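# Remove one staple stick and set it legs-down on table

## Task

Pull a single stick of staples out of the staple box and put it down on the table top with its legs pointing down, far enough away that it touches neither the box's tray nor its sleeve.

## Robot and tools

Robot: two arms, left_arm and right_arm, each with a two-finger parallel gripper and a wrist camera. Fixed cameras: cam_high and cam_low; wrist cameras: cam_left_wrist and cam_right_wrist. All images are 672x504.

Frames. The scene frame has its origin at table-top height, midway between the two nominal arm bases; +z is up, +x points out over the table, and left_arm sits on the +y side (arm names do not match image sides). Real bases: left_arm at (-0.020, +0.258, +0.033) m, right_arm at (-0.009, -0.369, 0) m, each yawed slightly. Every hand pose, velocity and target in a result is in that arm's own base frame; fixed cameras and the table use the scene frame. Offsets you send are along the current Hand target's own axes. On the gripper, the fingers extend along its +z and spread along its y. end_effector_position is the point between the finger pads, about 1 cm back from the tips. Reported poses may be a few cm off, more at long reach.

Command row: 14 numbers, each in [-1, 1], always both arms: left_arm dx, dy, dz, rx, ry, rz, opening, then right_arm the same seven. dx..rz are an offset (not a pose) from the Hand target as it stood when the action or move began; 1.0 equals 0.6 m or 180 degrees, and rx, ry, rz form one rotation vector. Sending the same offset again moves further. Six zeros re-request the current Hand target. Opening is absolute: +1 fully open (0.094 m), -1 closed. A 0 in the opening slot is a real command, so repeat an arm's current opening to leave it unchanged.

execute_actions(actions, cameras): actions is a list of actions; each action is a table of up to 15 rows, one per 1/30 s step, every row measured from that action's starting Hand target (not from the previous row); a short table holds its last row. cameras lists names, ["all"], or []; by default images come only with an empty actions list. An empty list also returns fuller state.

move(target, speed, blend, opening_speed, grip_force, blocking, cameras): target is one 14-number row or a list of up to 15 rows, all offsets from the same starting Hand targets. Grippers travel straight lines, all ending together, within 10 s total. speed: path top speed in m/s, 0.002 to 2.9, default 0.25 (turn rate twice that in rad/s); one value or one per target. blend: corner rounding in metres for lists; 0 stops at each point. opening_speed: rate of the opening command per second on the -1..1 scale, 0.2 or more; use it to close gently on fragile items. grip_force: per-pad limit in newtons, 10 to 50, one value or one per arm; persists; lower force closes slowly. blocking=false returns early while the move runs. Paths do not avoid obstacles or the other arm, and faster moves stray and hit harder. The result adds a move: line giving the ending (done, off_target, moving, held, fault) and limits (paced = pose clipped, held = steps withheld). done means at rest within 10 mm and 2 degrees; neither done nor off_target tells you about contact.

wait(seconds): 0 to 10, arms hold their last command; a running move continues. stop(): brakes a running move. zoom_image(camera, region): region [x0, y0, x1, y1] in pixels of that camera's latest image, at most 504 by 504; only cameras in the newest images. read_manual(section): licence texts only. finished_scene(scene): ends the current scene, given its number; call nothing after it in that reply.

Control behaviour. Each step, commanded orientation is limited to 40 degrees from the measured one; one action may fall short. Friction and gravity can leave a gripper a few cm from its command, which is not evidence of contact; a fresh action (even zeros) re-requests the target, then send any remaining gap as an offset. Blocked arms keep pushing until commanded back past the gripper. Avoid paths close to an arm's own base (they can flip the shoulder); route around it. Near the first joint's axis, small hand moves can swing the whole arm.

Reading results. Hand target: last commanded pose after clipping; next offsets start there. grip_measured: measured opening on the -1..1 scale (empty reads up to ~2.5 mm wide; on a hard part under full squeeze up to ~3 mm narrow). Force grows about 1 N per 0.001 below first touch, then jumps to the limit near 20 N. To release, command well above grip_measured. grip_effort_nm: averaged gripper motor effort, negative closing; not pad force. Joint torques include arm weight, with offsets and noise. Joint velocities may be reported as within noise. Tool commands shows current commands. Motor temperatures: MOTOR HOT appears at 75 °C; at 90 °C the arm folds and idles; at 100 °C it collapses. Holding loads, stretched poses and pushing at unreachable targets heat motors.

Avoid: dropping the stick or releasing it while moving, striking the box or table, hard pushes, any contact or squeeze between the two arms or grippers (including wrist cameras), loading a wrist camera cable, and anything leaving the table. Loose objects may get nudged occasionally; check before finishing.

Each tool is called after "Call:" by a JSON object that holds its "name" and its "arguments", one argument or row to a line.

## Session

Call:
{"name": "execute_actions", "arguments": {
  "actions": []
}}

Scene clock: 0.00 s.
left_arm: end_effector_position=(+0.3397, -0.0793, +0.2118) grip_measured=+1.000 grip_effort_nm=n/a end_effector_quat_wxyz=(+0.614, +0.125, +0.732, -0.266) | right_arm: end_effector_position=(+0.2478, -0.0539, +0.3291) grip_measured=+1.000 grip_effort_nm=n/a end_effector_quat_wxyz=(+0.665, +0.184, +0.724, +0.022)
Joint positions: left_arm=[0.093 1.073 0.379 0.561 0.666 -0.156 0.094] | right_arm=[-0.224 0.462 0.726 -0.38 -0.008 0.28 0.094]
Joint velocities: within noise
Joint torques (N m): no reading
Motor temperatures (°C): left_arm=[24 27 27 25 23 22 23] | right_arm=[24 25 25 30 24 25 24]
Heat: left arm: 27 °C; right arm: 30 °C.
Hand target: left_arm +0.3398, -0.0795, +0.2151; +0.617, +0.128, +0.730, -0.265 | right_arm +0.2462, -0.0535, +0.3345; +0.670, +0.182, +0.720, +0.022
Tool commands: left_gripper/opening=+1.0 right_gripper/opening=+1.0

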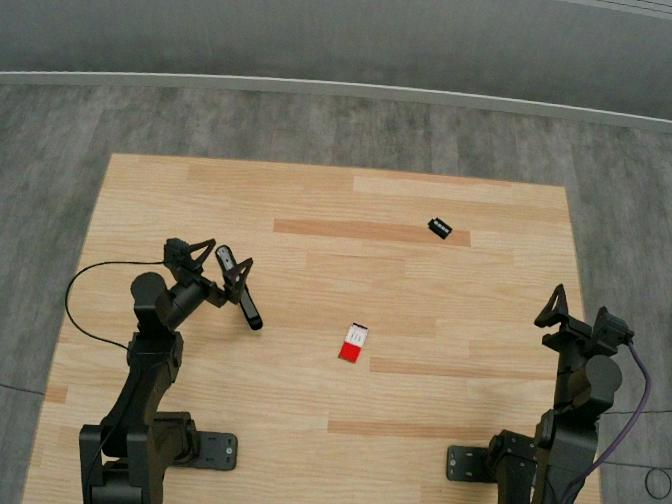

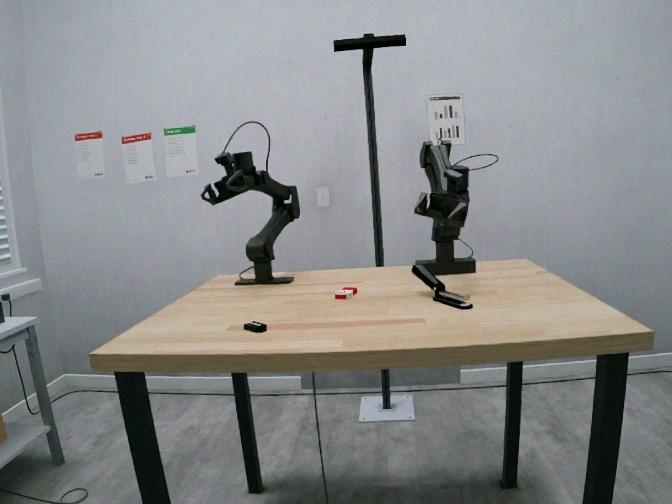

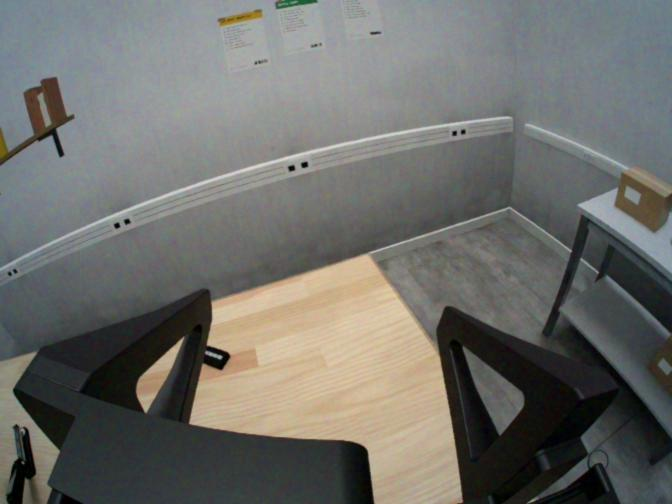

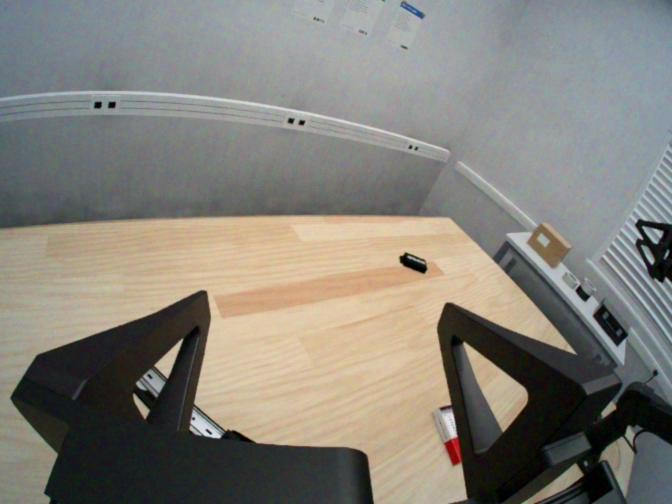

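Call:
{"name": "zoom_image", "arguments": {
  "camera": "cam_high",
  "region": [313, 307, 393, 377]
}}

Call:
{"name": "zoom_image", "arguments": {
  "camera": "cam_low",
  "region": [315, 270, 375, 315]
}}

Call:
{"name": "zoom_image", "arguments": {
  "camera": "cam_right_wrist",
  "region": [400, 380, 500, 480]
}}

Scaled by 6.300 from the camera's 672x504 image, which has a finer 960x720 frame.

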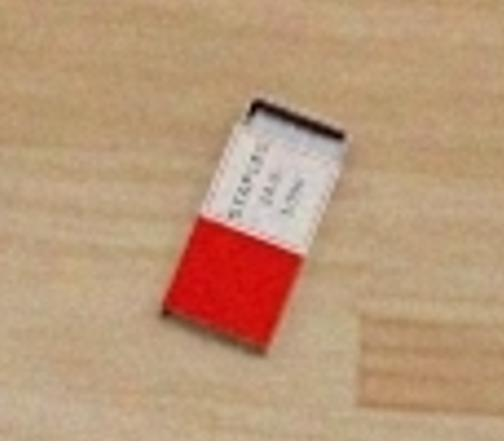

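Scaled by 8.400 from the camera's 672x504 image, which has a finer 960x720 frame.

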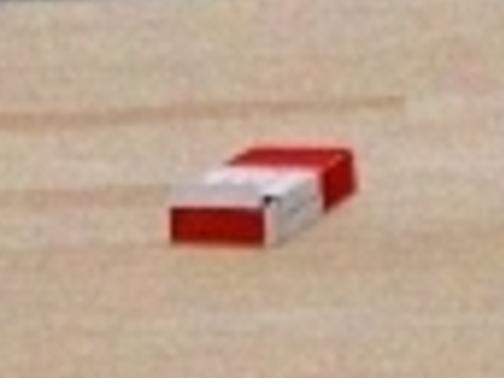

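Scaled by 5.040 from the camera's 672x504 image, which has a finer 960x720 frame.

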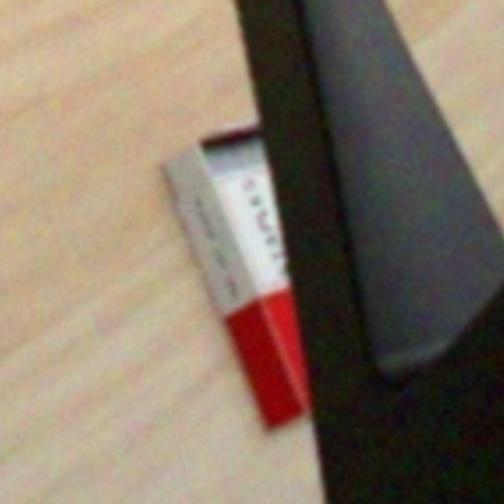

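Call:
{"name": "move", "arguments": {
  "target": [0,0,0,0,0,0,1,0.349,0.490,-0.1485,0.0823,0.4605,-0.0536,1],
  "speed": 0.4,
  "cameras": ["all"]
}}

Scene clock: 40.70 s.
left_arm: end_effector_position=(+0.3397, -0.0793, +0.2118) grip_measured=+1.000 grip_effort_nm=-0.04 end_effector_quat_wxyz=(+0.614, +0.125, +0.732, -0.266) | right_arm: end_effector_position=(+0.2207, +0.2993, +0.2191) grip_measured=+1.000 grip_effort_nm=0.01 end_effector_quat_wxyz=(+0.042, +0.138, +0.987, +0.071)
Joint positions: left_arm=[0.093 1.073 0.379 0.561 0.666 -0.156 0.094] | right_arm=[0.936 1.867 2.014 -1.552 0.007 1.213 0.094]
Joint torques (N m): left_arm=[0.01 -3.14 8.66 2.06 0.11 0.02] | right_arm=[-0.08 -8.46 7.32 0.79 -0.12 0.08]
Motor temperatures (°C): left_arm=[24 27 29 28 23 22 23] | right_arm=[24 25 28 38 24 25 24]
Heat: left arm: 29 °C; right arm: 38 °C.
Hand target: left_arm +0.3398, -0.0795, +0.2151; +0.617, +0.128, +0.730, -0.265 | right_arm +0.2205, +0.3005, +0.2243; +0.000, +0.144, +0.990, +0.000
Off the commanded pose: left_arm 0.003 m, 0 deg | right_arm 0.005 m, 10 deg.
joint sent to its limit (right arm) — joint 4 (wrist pitch), lower limit. The joint targets are off in orientation, not in position.
move: off_target (right_arm)

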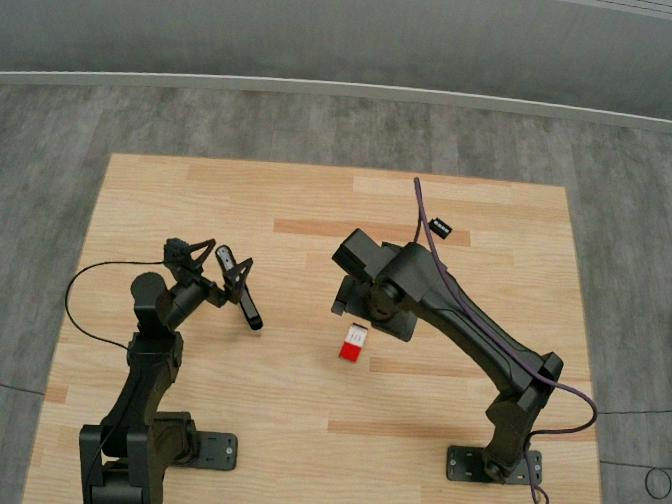

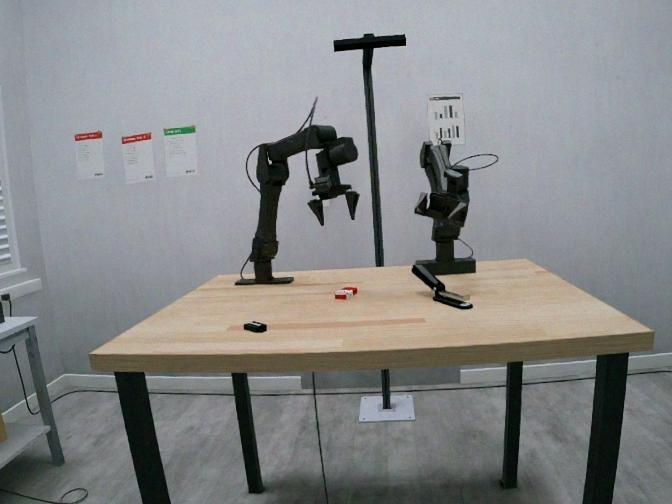

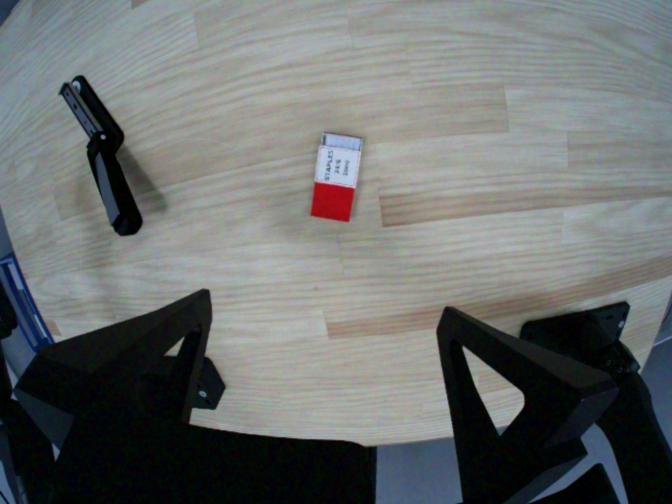

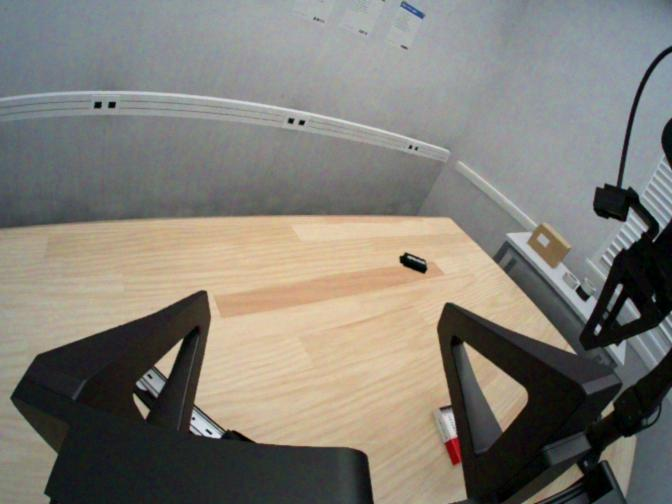

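Call:
{"name": "zoom_image", "arguments": {
  "camera": "cam_left_wrist",
  "region": [290, 120, 390, 230]
}}

Scaled by 4.582 from the camera's 672x504 image, which has a finer 960x720 frame.

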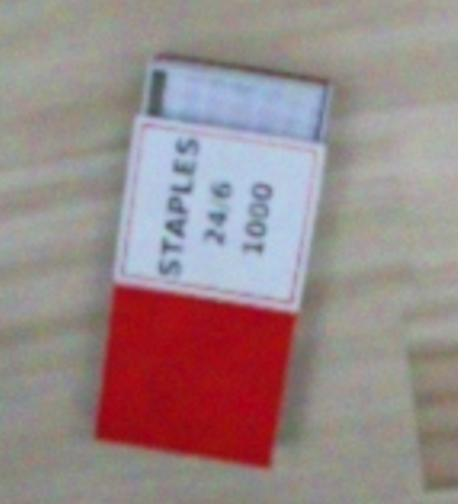

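Call:
{"name": "move", "arguments": {
  "target": [0.370,-0.390,-0.0255,-0.0843,0.2097,0.0427,0.2,-0.0953,0.0274,0.1905,0,0,0,0.2],
  "cameras": ["all"]
}}

Scene clock: 90.73 s.
left_arm: end_effector_position=(+0.1585, -0.2930, +0.0522) grip_measured=+0.203 grip_effort_nm=-0.19 end_effector_quat_wxyz=(+0.369, +0.180, +0.909, -0.076) | right_arm: end_effector_position=(+0.2764, +0.2983, +0.1109) grip_measured=+0.202 grip_effort_nm=-0.08 end_effector_quat_wxyz=(-0.002, +0.145, +0.989, -0.003)
Joint positions: left_arm=[-1.403 1.512 0.69 -0.267 -0.631 -0.852 0.057] | right_arm=[0.821 2.118 1.947 -1.408 0 1.112 0.056]
Joint torques (N m): left_arm=[-0.16 -4.4 9.09 1.17 -0.45 -0.1] | right_arm=[-0.54 -10.18 6.02 0.66 -0.05 0]
Motor temperatures (°C): left_arm=[24 27 29 28 22 22 23] | right_arm=[24 26 27 32 24 25 24]
Heat: left arm: 29 °C; right arm: 32 °C.
Hand target: left_arm +0.1611, -0.2958, +0.0553; +0.376, +0.173, +0.908, -0.071 | right_arm +0.2801, +0.3000, +0.1099; +0.000, +0.144, +0.990, +0.000
Off the commanded pose: left_arm 0.005 m, 1 deg | right_arm 0.004 m, 0 deg.
move: done

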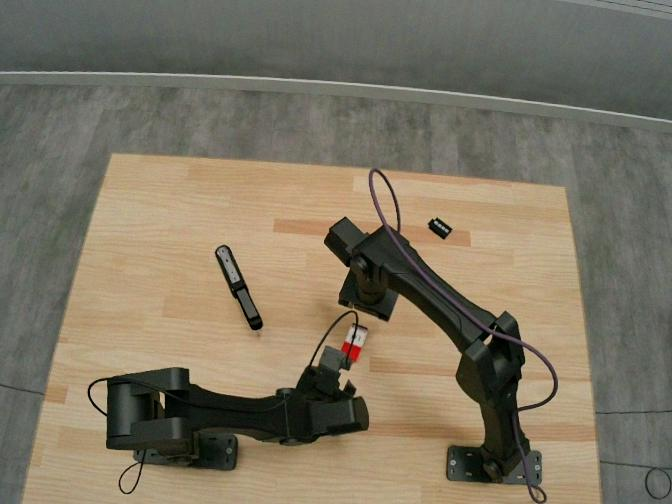

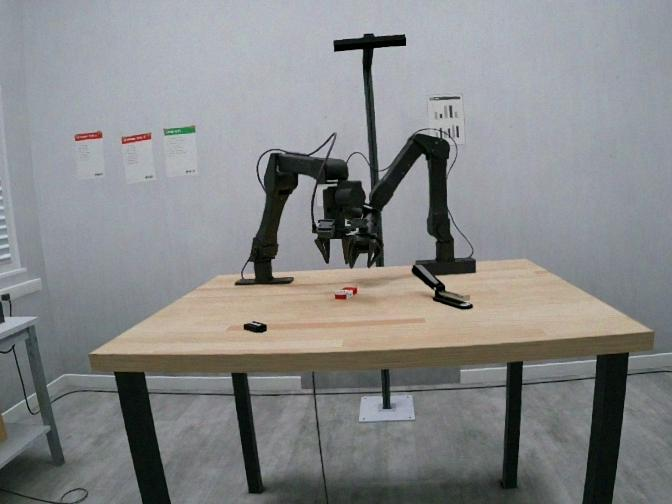

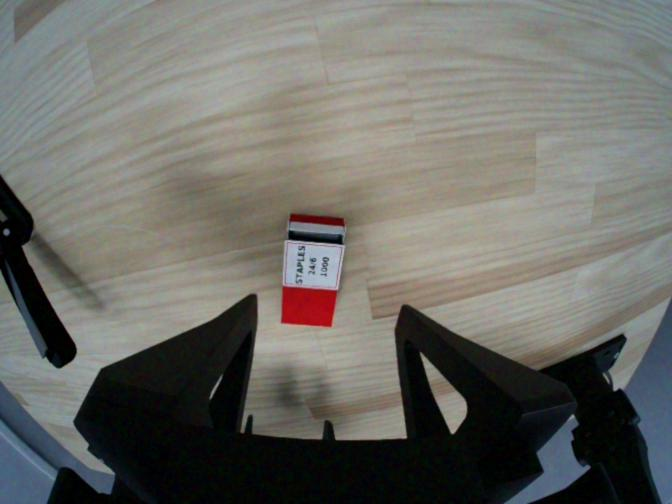

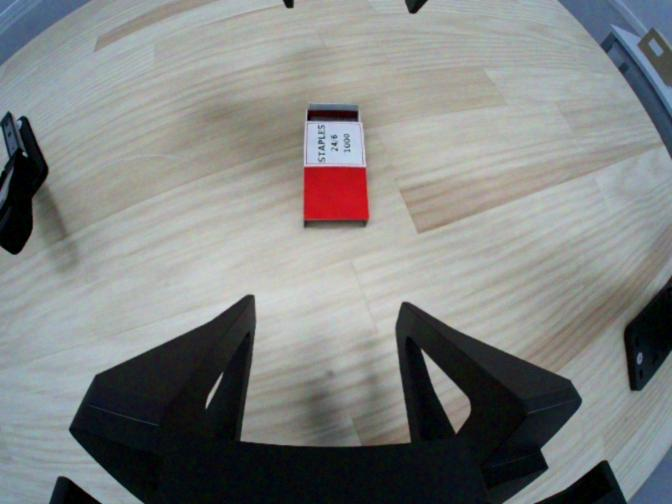

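Call:
{"name": "move", "arguments": {
  "target": [-0.014,-0.0108,0.1743,0,-0.067,0,0.2,0.0067,0.005,0.1,0,0,0,0.2],
  "speed": 0.15,
  "cameras": ["all"]
}}

Call:
{"name": "zoom_image", "arguments": {
  "camera": "cam_low",
  "region": [300, 210, 400, 310]
}}

Scene clock: 118.27 s.
left_arm: end_effector_position=(+0.2325, -0.3382, -0.0032) grip_measured=+0.203 grip_effort_nm=-0.18 end_effector_quat_wxyz=(+0.472, +0.157, +0.861, -0.104) | right_arm: end_effector_position=(+0.2784, +0.3020, +0.0546) grip_measured=+0.202 grip_effort_nm=-0.08 end_effector_quat_wxyz=(+0.001, +0.144, +0.990, +0.002)
Joint positions: left_arm=[-1.256 1.963 0.658 0.538 -0.694 -0.59 0.057] | right_arm=[0.824 2.131 1.744 -1.179 0 1.112 0.056]
Joint torques (N m): left_arm=[0.39 -6.38 3.89 1.82 -0.29 0.13] | right_arm=[0.42 -10.43 5.37 0.71 -0.02 0.07]
Heat: left arm: 28 °C; right arm: 31 °C.
Hand target: left_arm +0.2329, -0.3312, -0.0127; +0.469, +0.164, +0.863, -0.089 | right_arm +0.2771, +0.3039, +0.0500; +0.000, +0.144, +0.990, +0.000
Off the commanded pose: left_arm 0.012 m, 2 deg | right_arm 0.005 m, 0 deg.
move: off_target (left_arm)

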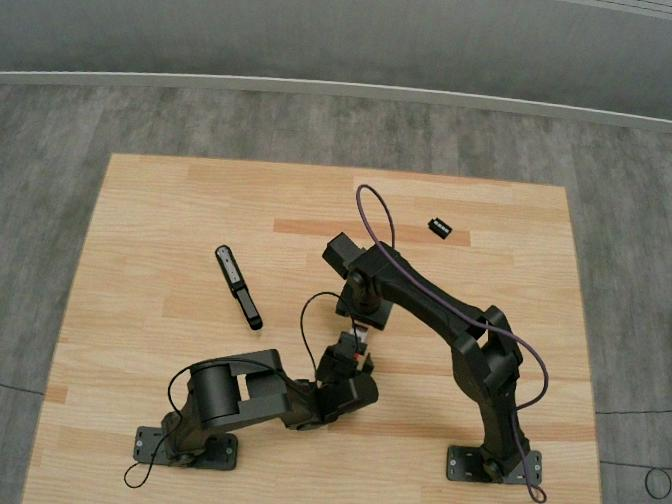

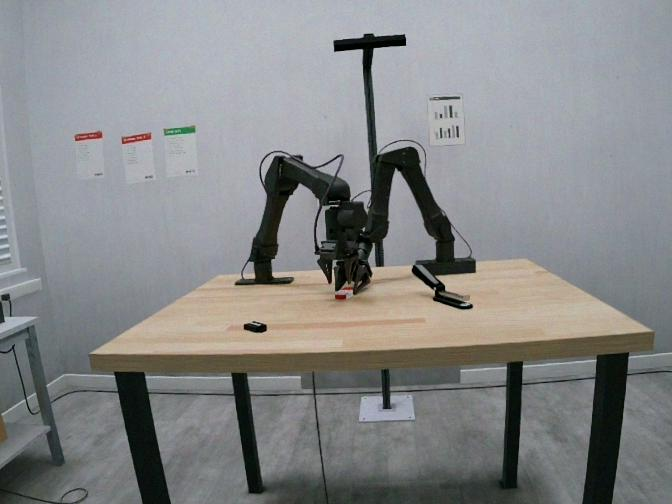

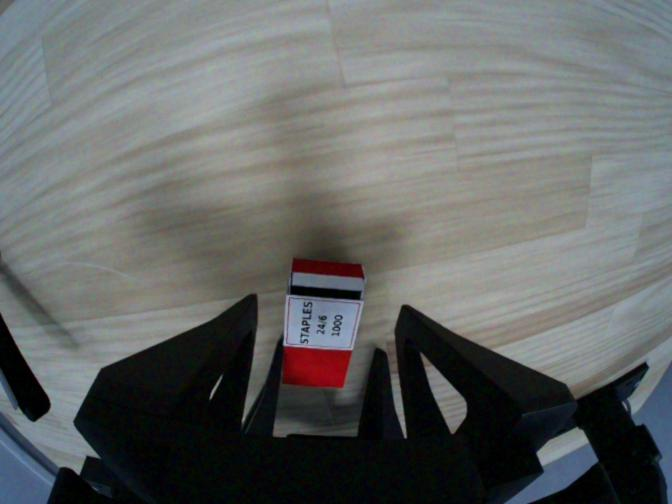

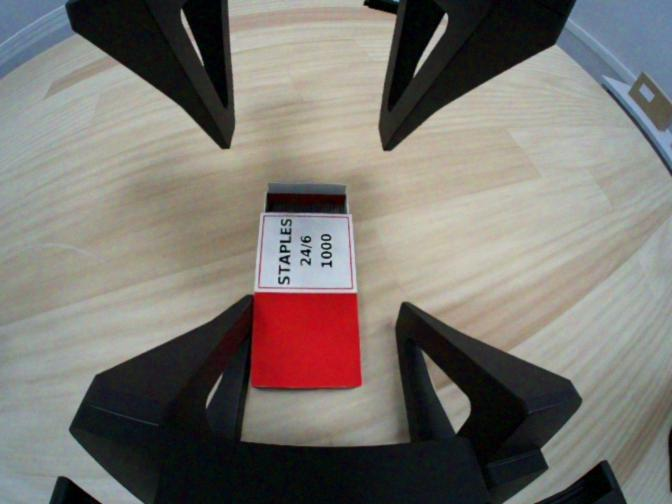

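Scaled by 5.040 from the camera's 672x504 image, which has a finer 960x720 frame.

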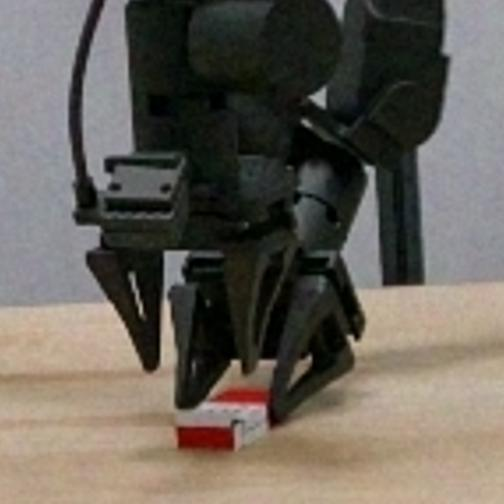

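Call:
{"name": "move", "arguments": {
  "target": [0.0168,0.0133,0.0108,0,0,0,0.2,0.0085,0,0.0685,0,0,0,0.2],
  "speed": 0.1,
  "cameras": ["cam_left_wrist","cam_right_wrist"]
}}

Scene clock: 129.60 s.
left_arm: end_effector_position=(+0.2370, -0.3361, -0.0063) grip_measured=+0.203 grip_effort_nm=-0.18 end_effector_quat_wxyz=(+0.483, +0.151, +0.855, -0.115) | right_arm: end_effector_position=(+0.2735, +0.3037, +0.0132) grip_measured=+0.202 grip_effort_nm=-0.08 end_effector_quat_wxyz=(+0.001, +0.141, +0.990, +0.001)
Joint positions: left_arm=[-1.243 1.995 0.629 0.646 -0.692 -0.569 0.057] | right_arm=[0.835 2.162 1.624 -1.03 0 1.118 0.056]
Joint torques (N m): left_arm=[0.68 -5.71 3.29 1.57 -0.16 0.07] | right_arm=[0.4 -10.88 5.12 0.7 -0.1 0.09]
Heat: left arm: 28 °C; right arm: 31 °C.
Hand target: left_arm +0.2358, -0.3238, -0.0247; +0.469, +0.164, +0.863, -0.089 | right_arm +0.2722, +0.3055, +0.0089; +0.000, +0.144, +0.990, +0.000
Off the commanded pose: left_arm 0.022 m, 4 deg | right_arm 0.005 m, 0 deg.
move: off_target (left_arm)
Images, in order (width x height): cam_left_wrist 672x504, cam_right_wrist 672x504.

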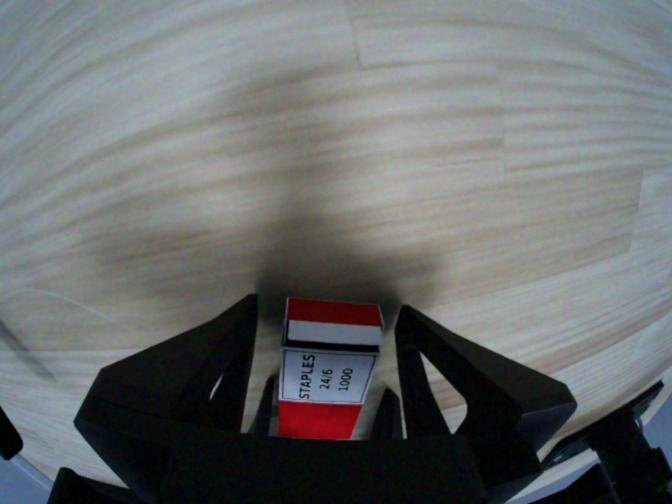

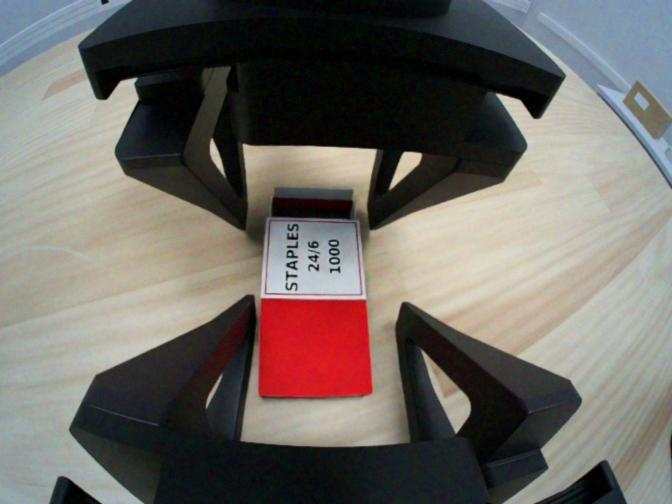

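Call:
{"name": "move", "arguments": {
  "target": [-0.012,0.004,-0.008,0,0,0,0.2,-0.0117,0,0.0,0,0,0,0.2],
  "speed": 0.1
}}

Call:
{"name": "move", "arguments": {
  "target": [0,0,0,0,0,0,-0.22,0,0,0.0,0,0,0,-0.05],
  "grip_force": 14,
  "opening_speed": 0.25,
  "cameras": ["cam_left_wrist","cam_right_wrist"]
}}

Scene clock: 138.37 s.
left_arm: end_effector_position=(+0.2382, -0.3353, -0.0065) grip_measured=+0.203 grip_effort_nm=-0.18 end_effector_quat_wxyz=(+0.482, +0.152, +0.855, -0.113) | right_arm: end_effector_position=(+0.2744, +0.3021, +0.0107) grip_measured=+0.202 grip_effort_nm=-0.08 end_effector_quat_wxyz=(-0.001, +0.143, +0.990, -0.002)
Joint positions: left_arm=[-1.238 1.995 0.629 0.646 -0.689 -0.563 0.057] | right_arm=[0.831 2.168 1.624 -1.03 0 1.118 0.056]
Joint torques (N m): left_arm=[0.81 -9.07 2.77 1.27 -0.15 0.1] | right_arm=[-0.66 -10.17 6.43 0.63 -0.05 -0.08]
Heat: left arm: 27 °C; right arm: 31 °C.
Hand target: left_arm +0.2367, -0.3215, -0.0160; +0.469, +0.164, +0.863, -0.089 | right_arm +0.2790, +0.3035, +0.0089; +0.000, +0.144, +0.990, +0.000
Off the commanded pose: left_arm 0.017 m, 4 deg | right_arm 0.005 m, 0 deg.
move: off_target (left_arm)

Scene clock: 141.37 s.
left_arm: end_effector_position=(+0.2402, -0.3319, -0.0071) grip_measured=-0.194 grip_effort_nm=-0.37 end_effector_quat_wxyz=(+0.484, +0.151, +0.855, -0.108) | right_arm: end_effector_position=(+0.2744, +0.3021, +0.0107) grip_measured=-0.048 grip_effort_nm=-0.08 end_effector_quat_wxyz=(-0.001, +0.143, +0.990, -0.002)
Joint positions: left_arm=[-1.233 1.995 0.626 0.645 -0.695 -0.56 0.038] | right_arm=[0.831 2.168 1.624 -1.03 0 1.118 0.045]
Joint torques (N m): left_arm=[0.38 -9.05 3.03 1.29 -0.1 0.04] | right_arm=[-0.7 -10.22 6.6 0.65 0.01 -0.02]
Heat: left arm: 27 °C; right arm: 31 °C.
Hand target: left_arm +0.2366, -0.3215, -0.0160; +0.469, +0.164, +0.863, -0.089 | right_arm +0.2790, +0.3035, +0.0089; +0.000, +0.144, +0.990, +0.000
Off the commanded pose: left_arm 0.014 m, 3 deg | right_arm 0.005 m, 0 deg.
grip_force (N): 14, 14
move: off_target (left_arm)
Images, in order (width x height): cam_left_wrist 672x504, cam_right_wrist 672x504.

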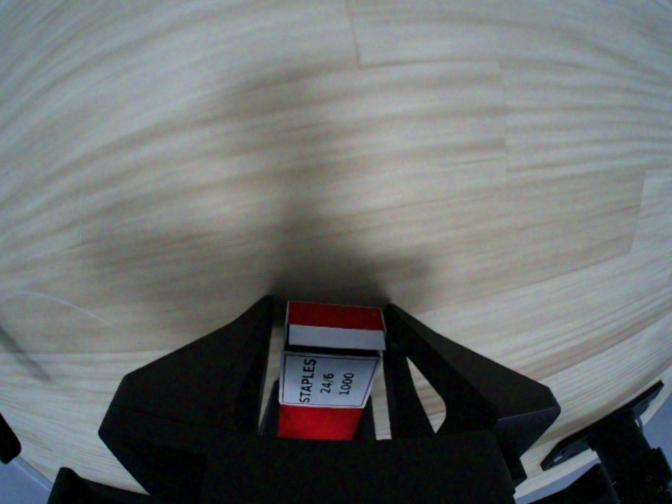

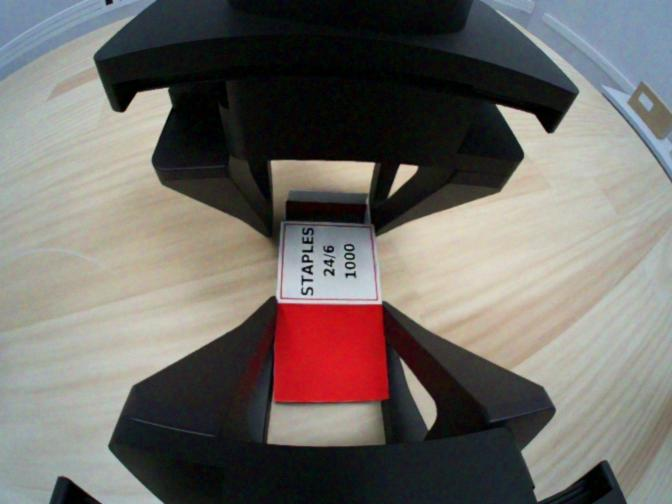

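Call:
{"name": "move", "arguments": {
  "target": [0,0,0,0,0,0,-0.22,-0.012,0.002,-0.001,0,0,0,-0.05],
  "speed": 0.1,
  "cameras": ["cam_left_wrist","cam_right_wrist"]
}}

Call:
{"name": "zoom_image", "arguments": {
  "camera": "cam_right_wrist",
  "region": [230, 150, 430, 320]
}}

Scene clock: 148.97 s.
left_arm: end_effector_position=(+0.2402, -0.3319, -0.0071) grip_measured=-0.195 grip_effort_nm=-0.40 end_effector_quat_wxyz=(+0.484, +0.151, +0.855, -0.108) | right_arm: end_effector_position=(+0.2815, +0.3007, +0.0094) grip_measured=-0.048 grip_effort_nm=-0.08 end_effector_quat_wxyz=(-0.001, +0.145, +0.989, +0.000)
Joint positions: left_arm=[-1.233 1.995 0.626 0.645 -0.695 -0.56 0.038] | right_arm=[0.816 2.183 1.641 -1.031 -0.001 1.106 0.045]
Joint torques (N m): left_arm=[0.38 -9.06 3.03 1.29 -0.1 0.04] | right_arm=[-0.59 -10.15 7.38 0.5 -0.01 -0.05]
Heat: left arm: 28 °C; right arm: 31 °C.
Hand target: left_arm +0.2366, -0.3215, -0.0160; +0.469, +0.164, +0.863, -0.089 | right_arm +0.2861, +0.3025, +0.0094; +0.000, +0.144, +0.990, +0.000
Off the commanded pose: left_arm 0.014 m, 3 deg | right_arm 0.005 m, 0 deg.
grip_force (N): 14, 14
move: off_target (left_arm)
Images, in order (width x height): cam_left_wrist 672x504, cam_right_wrist 672x504.

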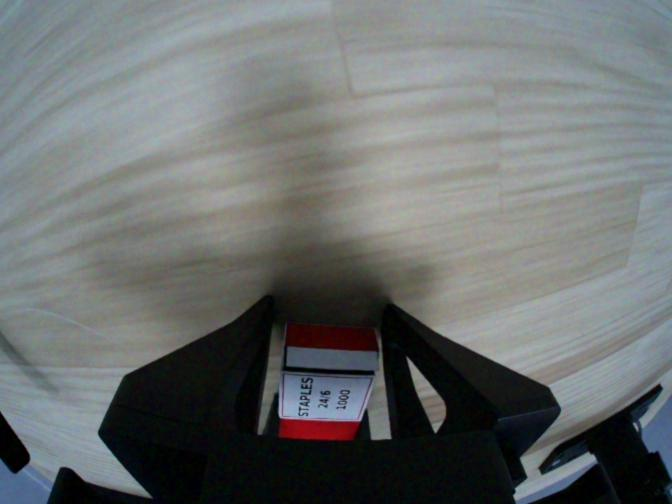

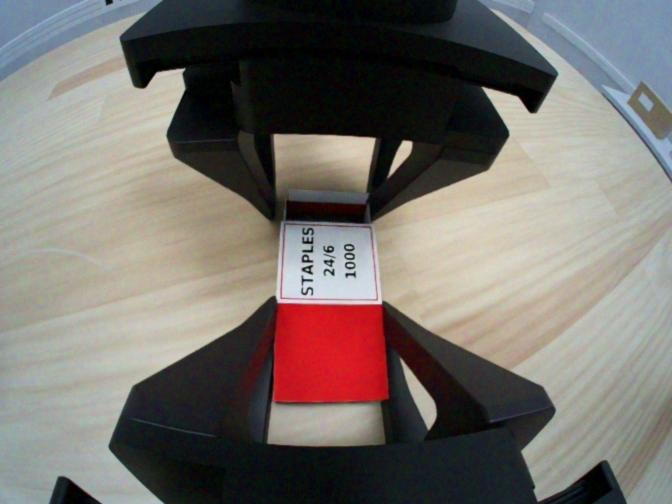

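Scaled by 2.520 from the camera's 672x504 image, which has a finer 960x720 frame.

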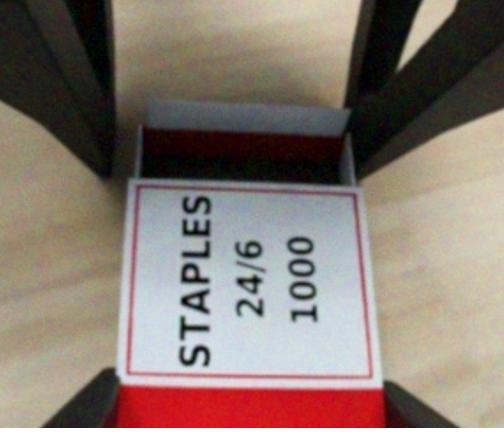

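Call:
{"name": "move", "arguments": {
  "target": [
    [0,0,0,0,0,0,-0.25,0,0,0,0,0,0,-0.25],
    [0,0,0,0,0,0,-0.25,-0.08,-0.001,0,0,0,0,-0.25]
  ],
  "speed": [0.1,0.06],
  "opening_speed": 0.25,
  "cameras": ["cam_left_wrist","cam_right_wrist"]
}}

Scene clock: 155.43 s.
left_arm: end_effector_position=(+0.2438, -0.3309, -0.0055) grip_measured=-0.196 grip_effort_nm=-0.40 end_effector_quat_wxyz=(+0.486, +0.145, +0.855, -0.109) | right_arm: end_effector_position=(+0.3003, +0.2960, +0.0099) grip_measured=-0.219 grip_effort_nm=-0.35 end_effector_quat_wxyz=(-0.046, +0.138, +0.989, +0.004)
Joint positions: left_arm=[-1.223 1.995 0.626 0.655 -0.695 -0.56 0.038] | right_arm=[0.743 2.27 1.785 -1.138 -0.077 1.018 0.037]
Joint torques (N m): left_arm=[-0.34 -9.06 2.99 1.21 -0.09 0.05] | right_arm=[-2.84 -10.91 7.9 0.91 0.75 -0.15]
Heat: left arm: 28 °C; right arm: 30 °C.
Hand target: left_arm +0.2367, -0.3214, -0.0160; +0.469, +0.164, +0.863, -0.089 | right_arm +0.3319, +0.2882, +0.0094; +0.000, +0.144, +0.990, +0.000
Off the commanded pose: left_arm 0.016 m, 4 deg | right_arm 0.033 m, 5 deg.
grip_force (N): 14, 14
move: off_target (left_arm, right_arm)
Images, in order (width x height): cam_left_wrist 672x504, cam_right_wrist 672x504.

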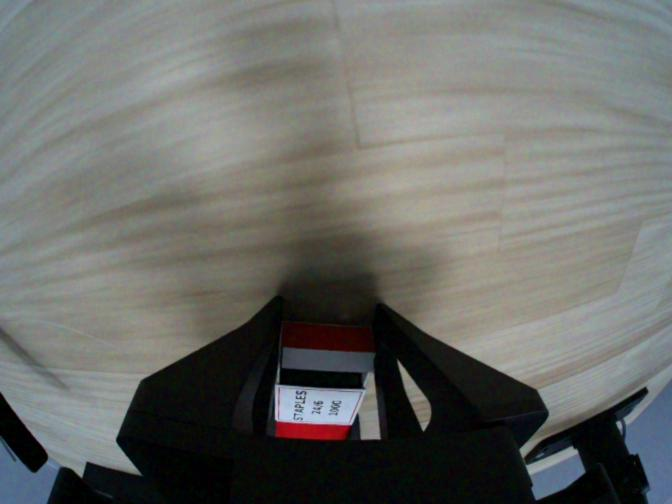

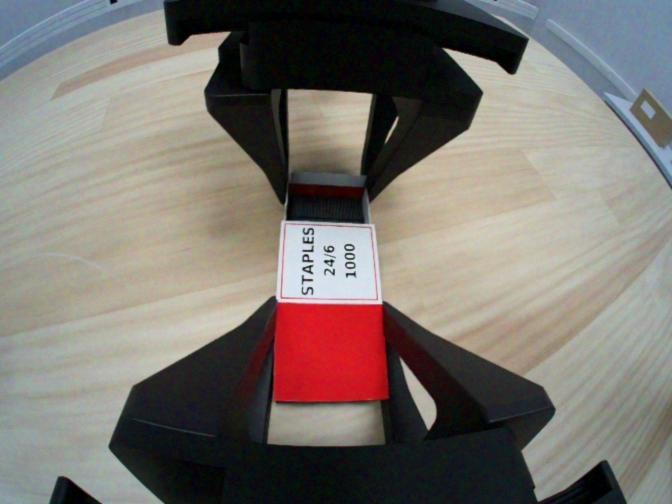

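Call:
{"name": "move", "arguments": {
  "target": [
    [0,0,0,0,0,0,-0.2,0,0,0,0,0,0,-0.25],
    [0,0,0,0,0,0,-0.2,-0.025,0,0,0,0,0,-0.25]
  ],
  "speed": [0.1,0.03],
  "grip_force": [10,20],
  "cameras": ["cam_left_wrist","cam_right_wrist"]
}}

Call:
{"name": "zoom_image", "arguments": {
  "camera": "cam_right_wrist",
  "region": [230, 120, 430, 320]
}}

Scene clock: 162.30 s.
left_arm: end_effector_position=(+0.2440, -0.3313, -0.0050) grip_measured=-0.196 grip_effort_nm=-0.25 end_effector_quat_wxyz=(+0.487, +0.144, +0.854, -0.110) | right_arm: end_effector_position=(+0.3118, +0.2925, +0.0102) grip_measured=-0.225 grip_effort_nm=-0.46 end_effector_quat_wxyz=(-0.051, +0.137, +0.989, +0.004)
Joint positions: left_arm=[-1.223 1.995 0.626 0.658 -0.695 -0.56 0.038] | right_arm=[0.716 2.304 1.843 -1.172 -0.083 0.99 0.036]
Joint torques (N m): left_arm=[-0.32 -9.09 2.99 1.19 -0.09 0.05] | right_arm=[-3.02 -11.04 8.05 0.9 0.78 -0.09]
Heat: left arm: 29 °C; right arm: 30 °C.
Hand target: left_arm +0.2367, -0.3215, -0.0160; +0.469, +0.164, +0.863, -0.089 | right_arm +0.3463, +0.2840, +0.0094; +0.000, +0.144, +0.990, +0.000
Off the commanded pose: left_arm 0.016 m, 4 deg | right_arm 0.036 m, 6 deg.
grip_force (N): 10, 20
move: off_target (left_arm, right_arm)
Images, in order (width x height): cam_left_wrist 672x504, cam_right_wrist 672x504.

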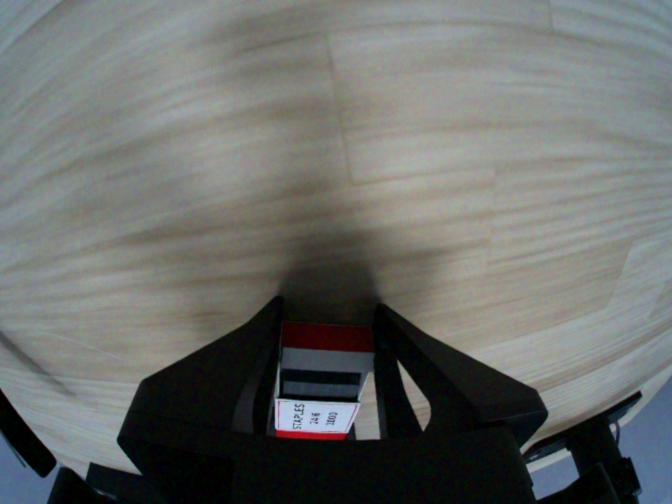

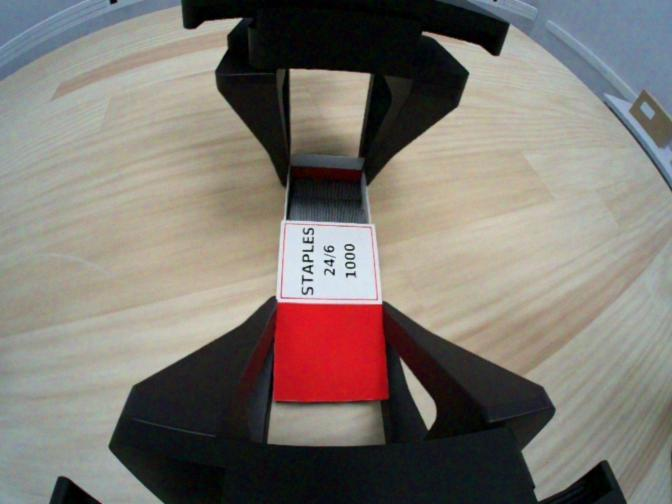

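Scaled by 2.520 from the camera's 672x504 image, which has a finer 960x720 frame.

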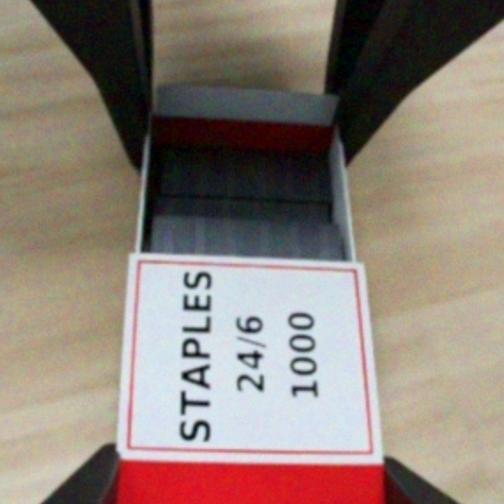

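Call:
{"name": "move", "arguments": {
  "target": [0,0,0,0,0,0,-0.19,-0.04,0,0,0,0,0,-0.25],
  "speed": 0.03,
  "cameras": ["cam_left_wrist","cam_right_wrist"]
}}

Call:
{"name": "zoom_image", "arguments": {
  "camera": "cam_right_wrist",
  "region": [230, 100, 430, 300]
}}

Scene clock: 169.17 s.
left_arm: end_effector_position=(+0.2430, -0.3312, -0.0066) grip_measured=-0.190 grip_effort_nm=-0.02 end_effector_quat_wxyz=(+0.484, +0.147, +0.856, -0.110) | right_arm: end_effector_position=(+0.3638, +0.2796, +0.0108) grip_measured=-0.225 grip_effort_nm=-0.46 end_effector_quat_wxyz=(-0.004, +0.145, +0.989, +0.007)
Joint positions: left_arm=[-1.223 1.995 0.626 0.651 -0.689 -0.56 0.038] | right_arm=[0.647 2.371 1.966 -1.163 -0.016 0.938 0.036]
Joint torques (N m): left_arm=[-0.32 -9.05 3.02 1.25 -0.15 0.05] | right_arm=[-0.64 -11.32 7.27 0.5 0.13 -0.05]
Heat: left arm: 29 °C; right arm: 30 °C.
Hand target: left_arm +0.2367, -0.3215, -0.0160; +0.469, +0.164, +0.863, -0.089 | right_arm +0.3695, +0.2771, +0.0095; +0.000, +0.144, +0.990, +0.000
Off the commanded pose: left_arm 0.015 m, 4 deg | right_arm 0.006 m, 1 deg.
grip_force (N): 10, 20
move: off_target (left_arm)
Images, in order (width x height): cam_left_wrist 672x504, cam_right_wrist 672x504.

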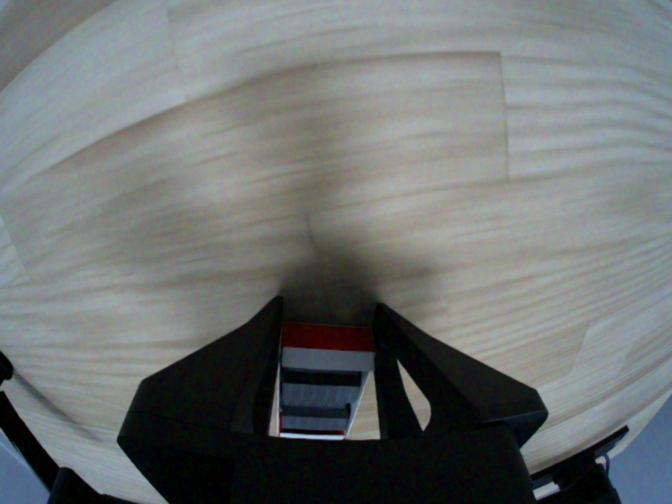

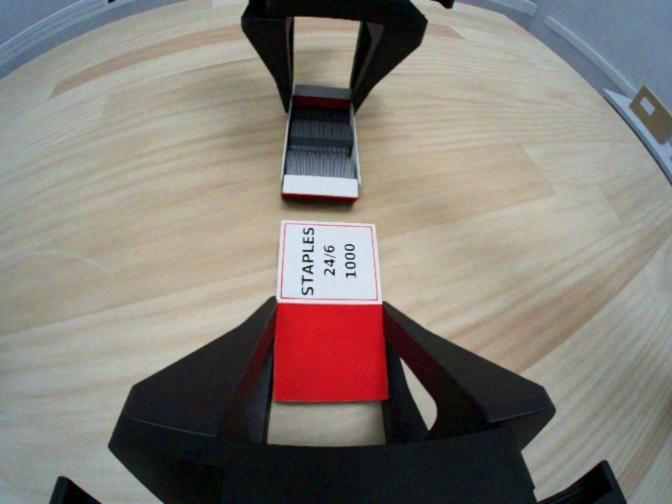

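Scaled by 2.520 from the camera's 672x504 image, which has a finer 960x720 frame.

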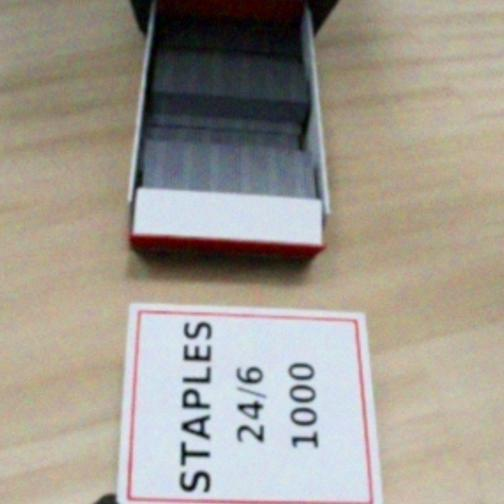

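Call:
{"name": "move", "arguments": {
  "target": [
    [0,0,0,0,0,0,0.1,0,0,0,0,0,0,0.0],
    [0,0,-0.2,0,0,0,0.1,0,0,-0.15,0,0,0,0.0]
  ],
  "speed": [0.1,0.25],
  "grip_force": [50,50],
  "opening_speed": 0.6,
  "cameras": ["all"]
}}

Call:
{"name": "zoom_image", "arguments": {
  "camera": "cam_left_wrist",
  "region": [260, 200, 400, 330]
}}

Scene clock: 176.60 s.
left_arm: end_effector_position=(+0.1420, -0.2802, +0.0408) grip_measured=+0.097 grip_effort_nm=0.12 end_effector_quat_wxyz=(+0.460, +0.174, +0.866, -0.084) | right_arm: end_effector_position=(+0.3655, +0.2803, +0.0996) grip_measured=-0.002 grip_effort_nm=0.11 end_effector_quat_wxyz=(-0.003, +0.144, +0.990, +0.006)
Joint positions: left_arm=[-1.56 1.544 0.515 -0.032 -0.871 -0.922 0.052] | right_arm=[0.647 2.39 2.355 -1.532 -0.013 0.937 0.047]
Joint torques (N m): left_arm=[-0.36 -5.78 7.97 1.09 -0.54 -0.19] | right_arm=[-0.79 -11.58 7.27 0.46 0.06 -0.02]
Heat: left arm: 29 °C; right arm: 30 °C.
Hand target: left_arm +0.1431, -0.2844, +0.0493; +0.469, +0.164, +0.863, -0.089 | right_arm +0.3694, +0.2771, +0.0994; +0.000, +0.144, +0.990, +0.000
Off the commanded pose: left_arm 0.010 m, 2 deg | right_arm 0.005 m, 1 deg.
move: done

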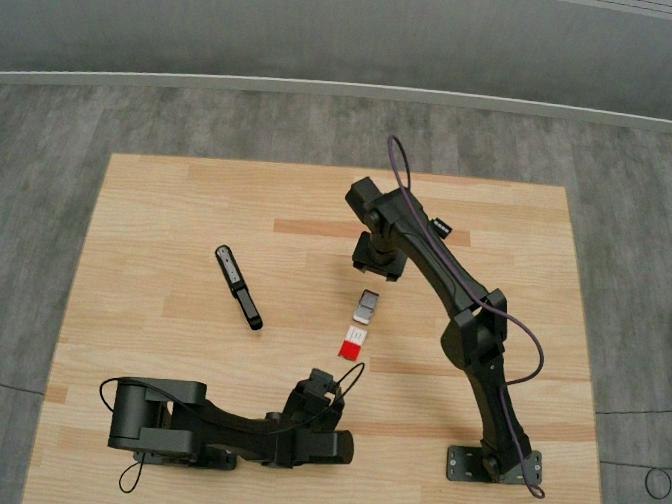

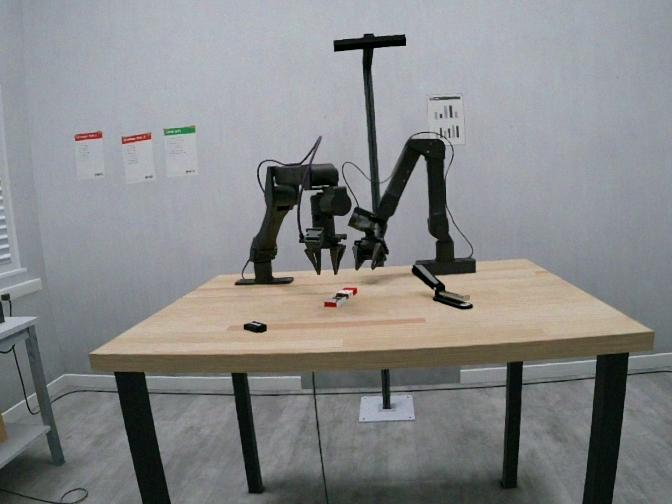

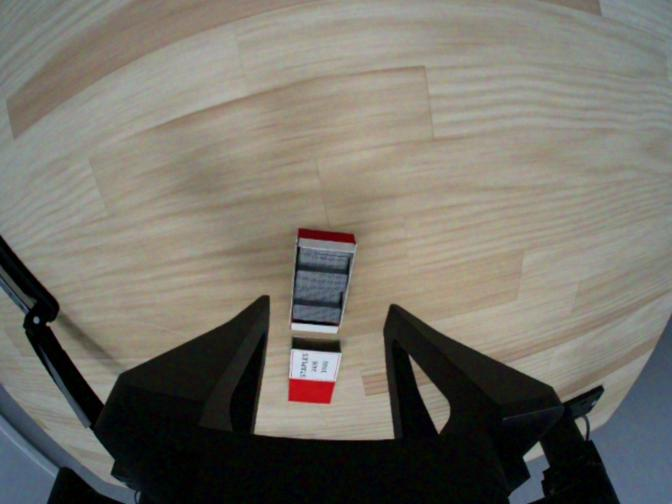

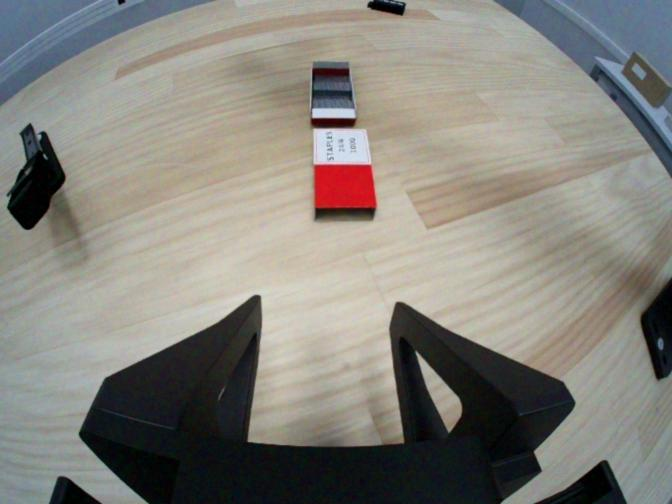

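Scaled by 3.600 from the camera's 672x504 image, which has a finer 960x720 frame.

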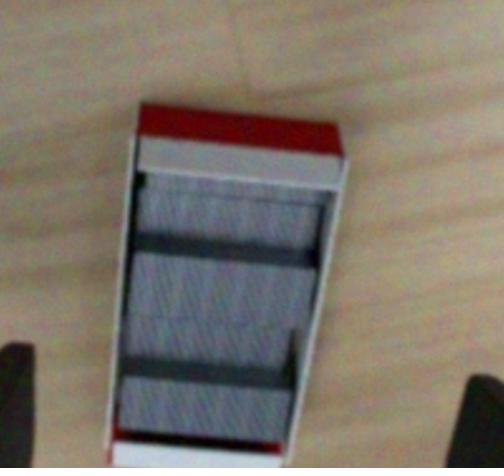

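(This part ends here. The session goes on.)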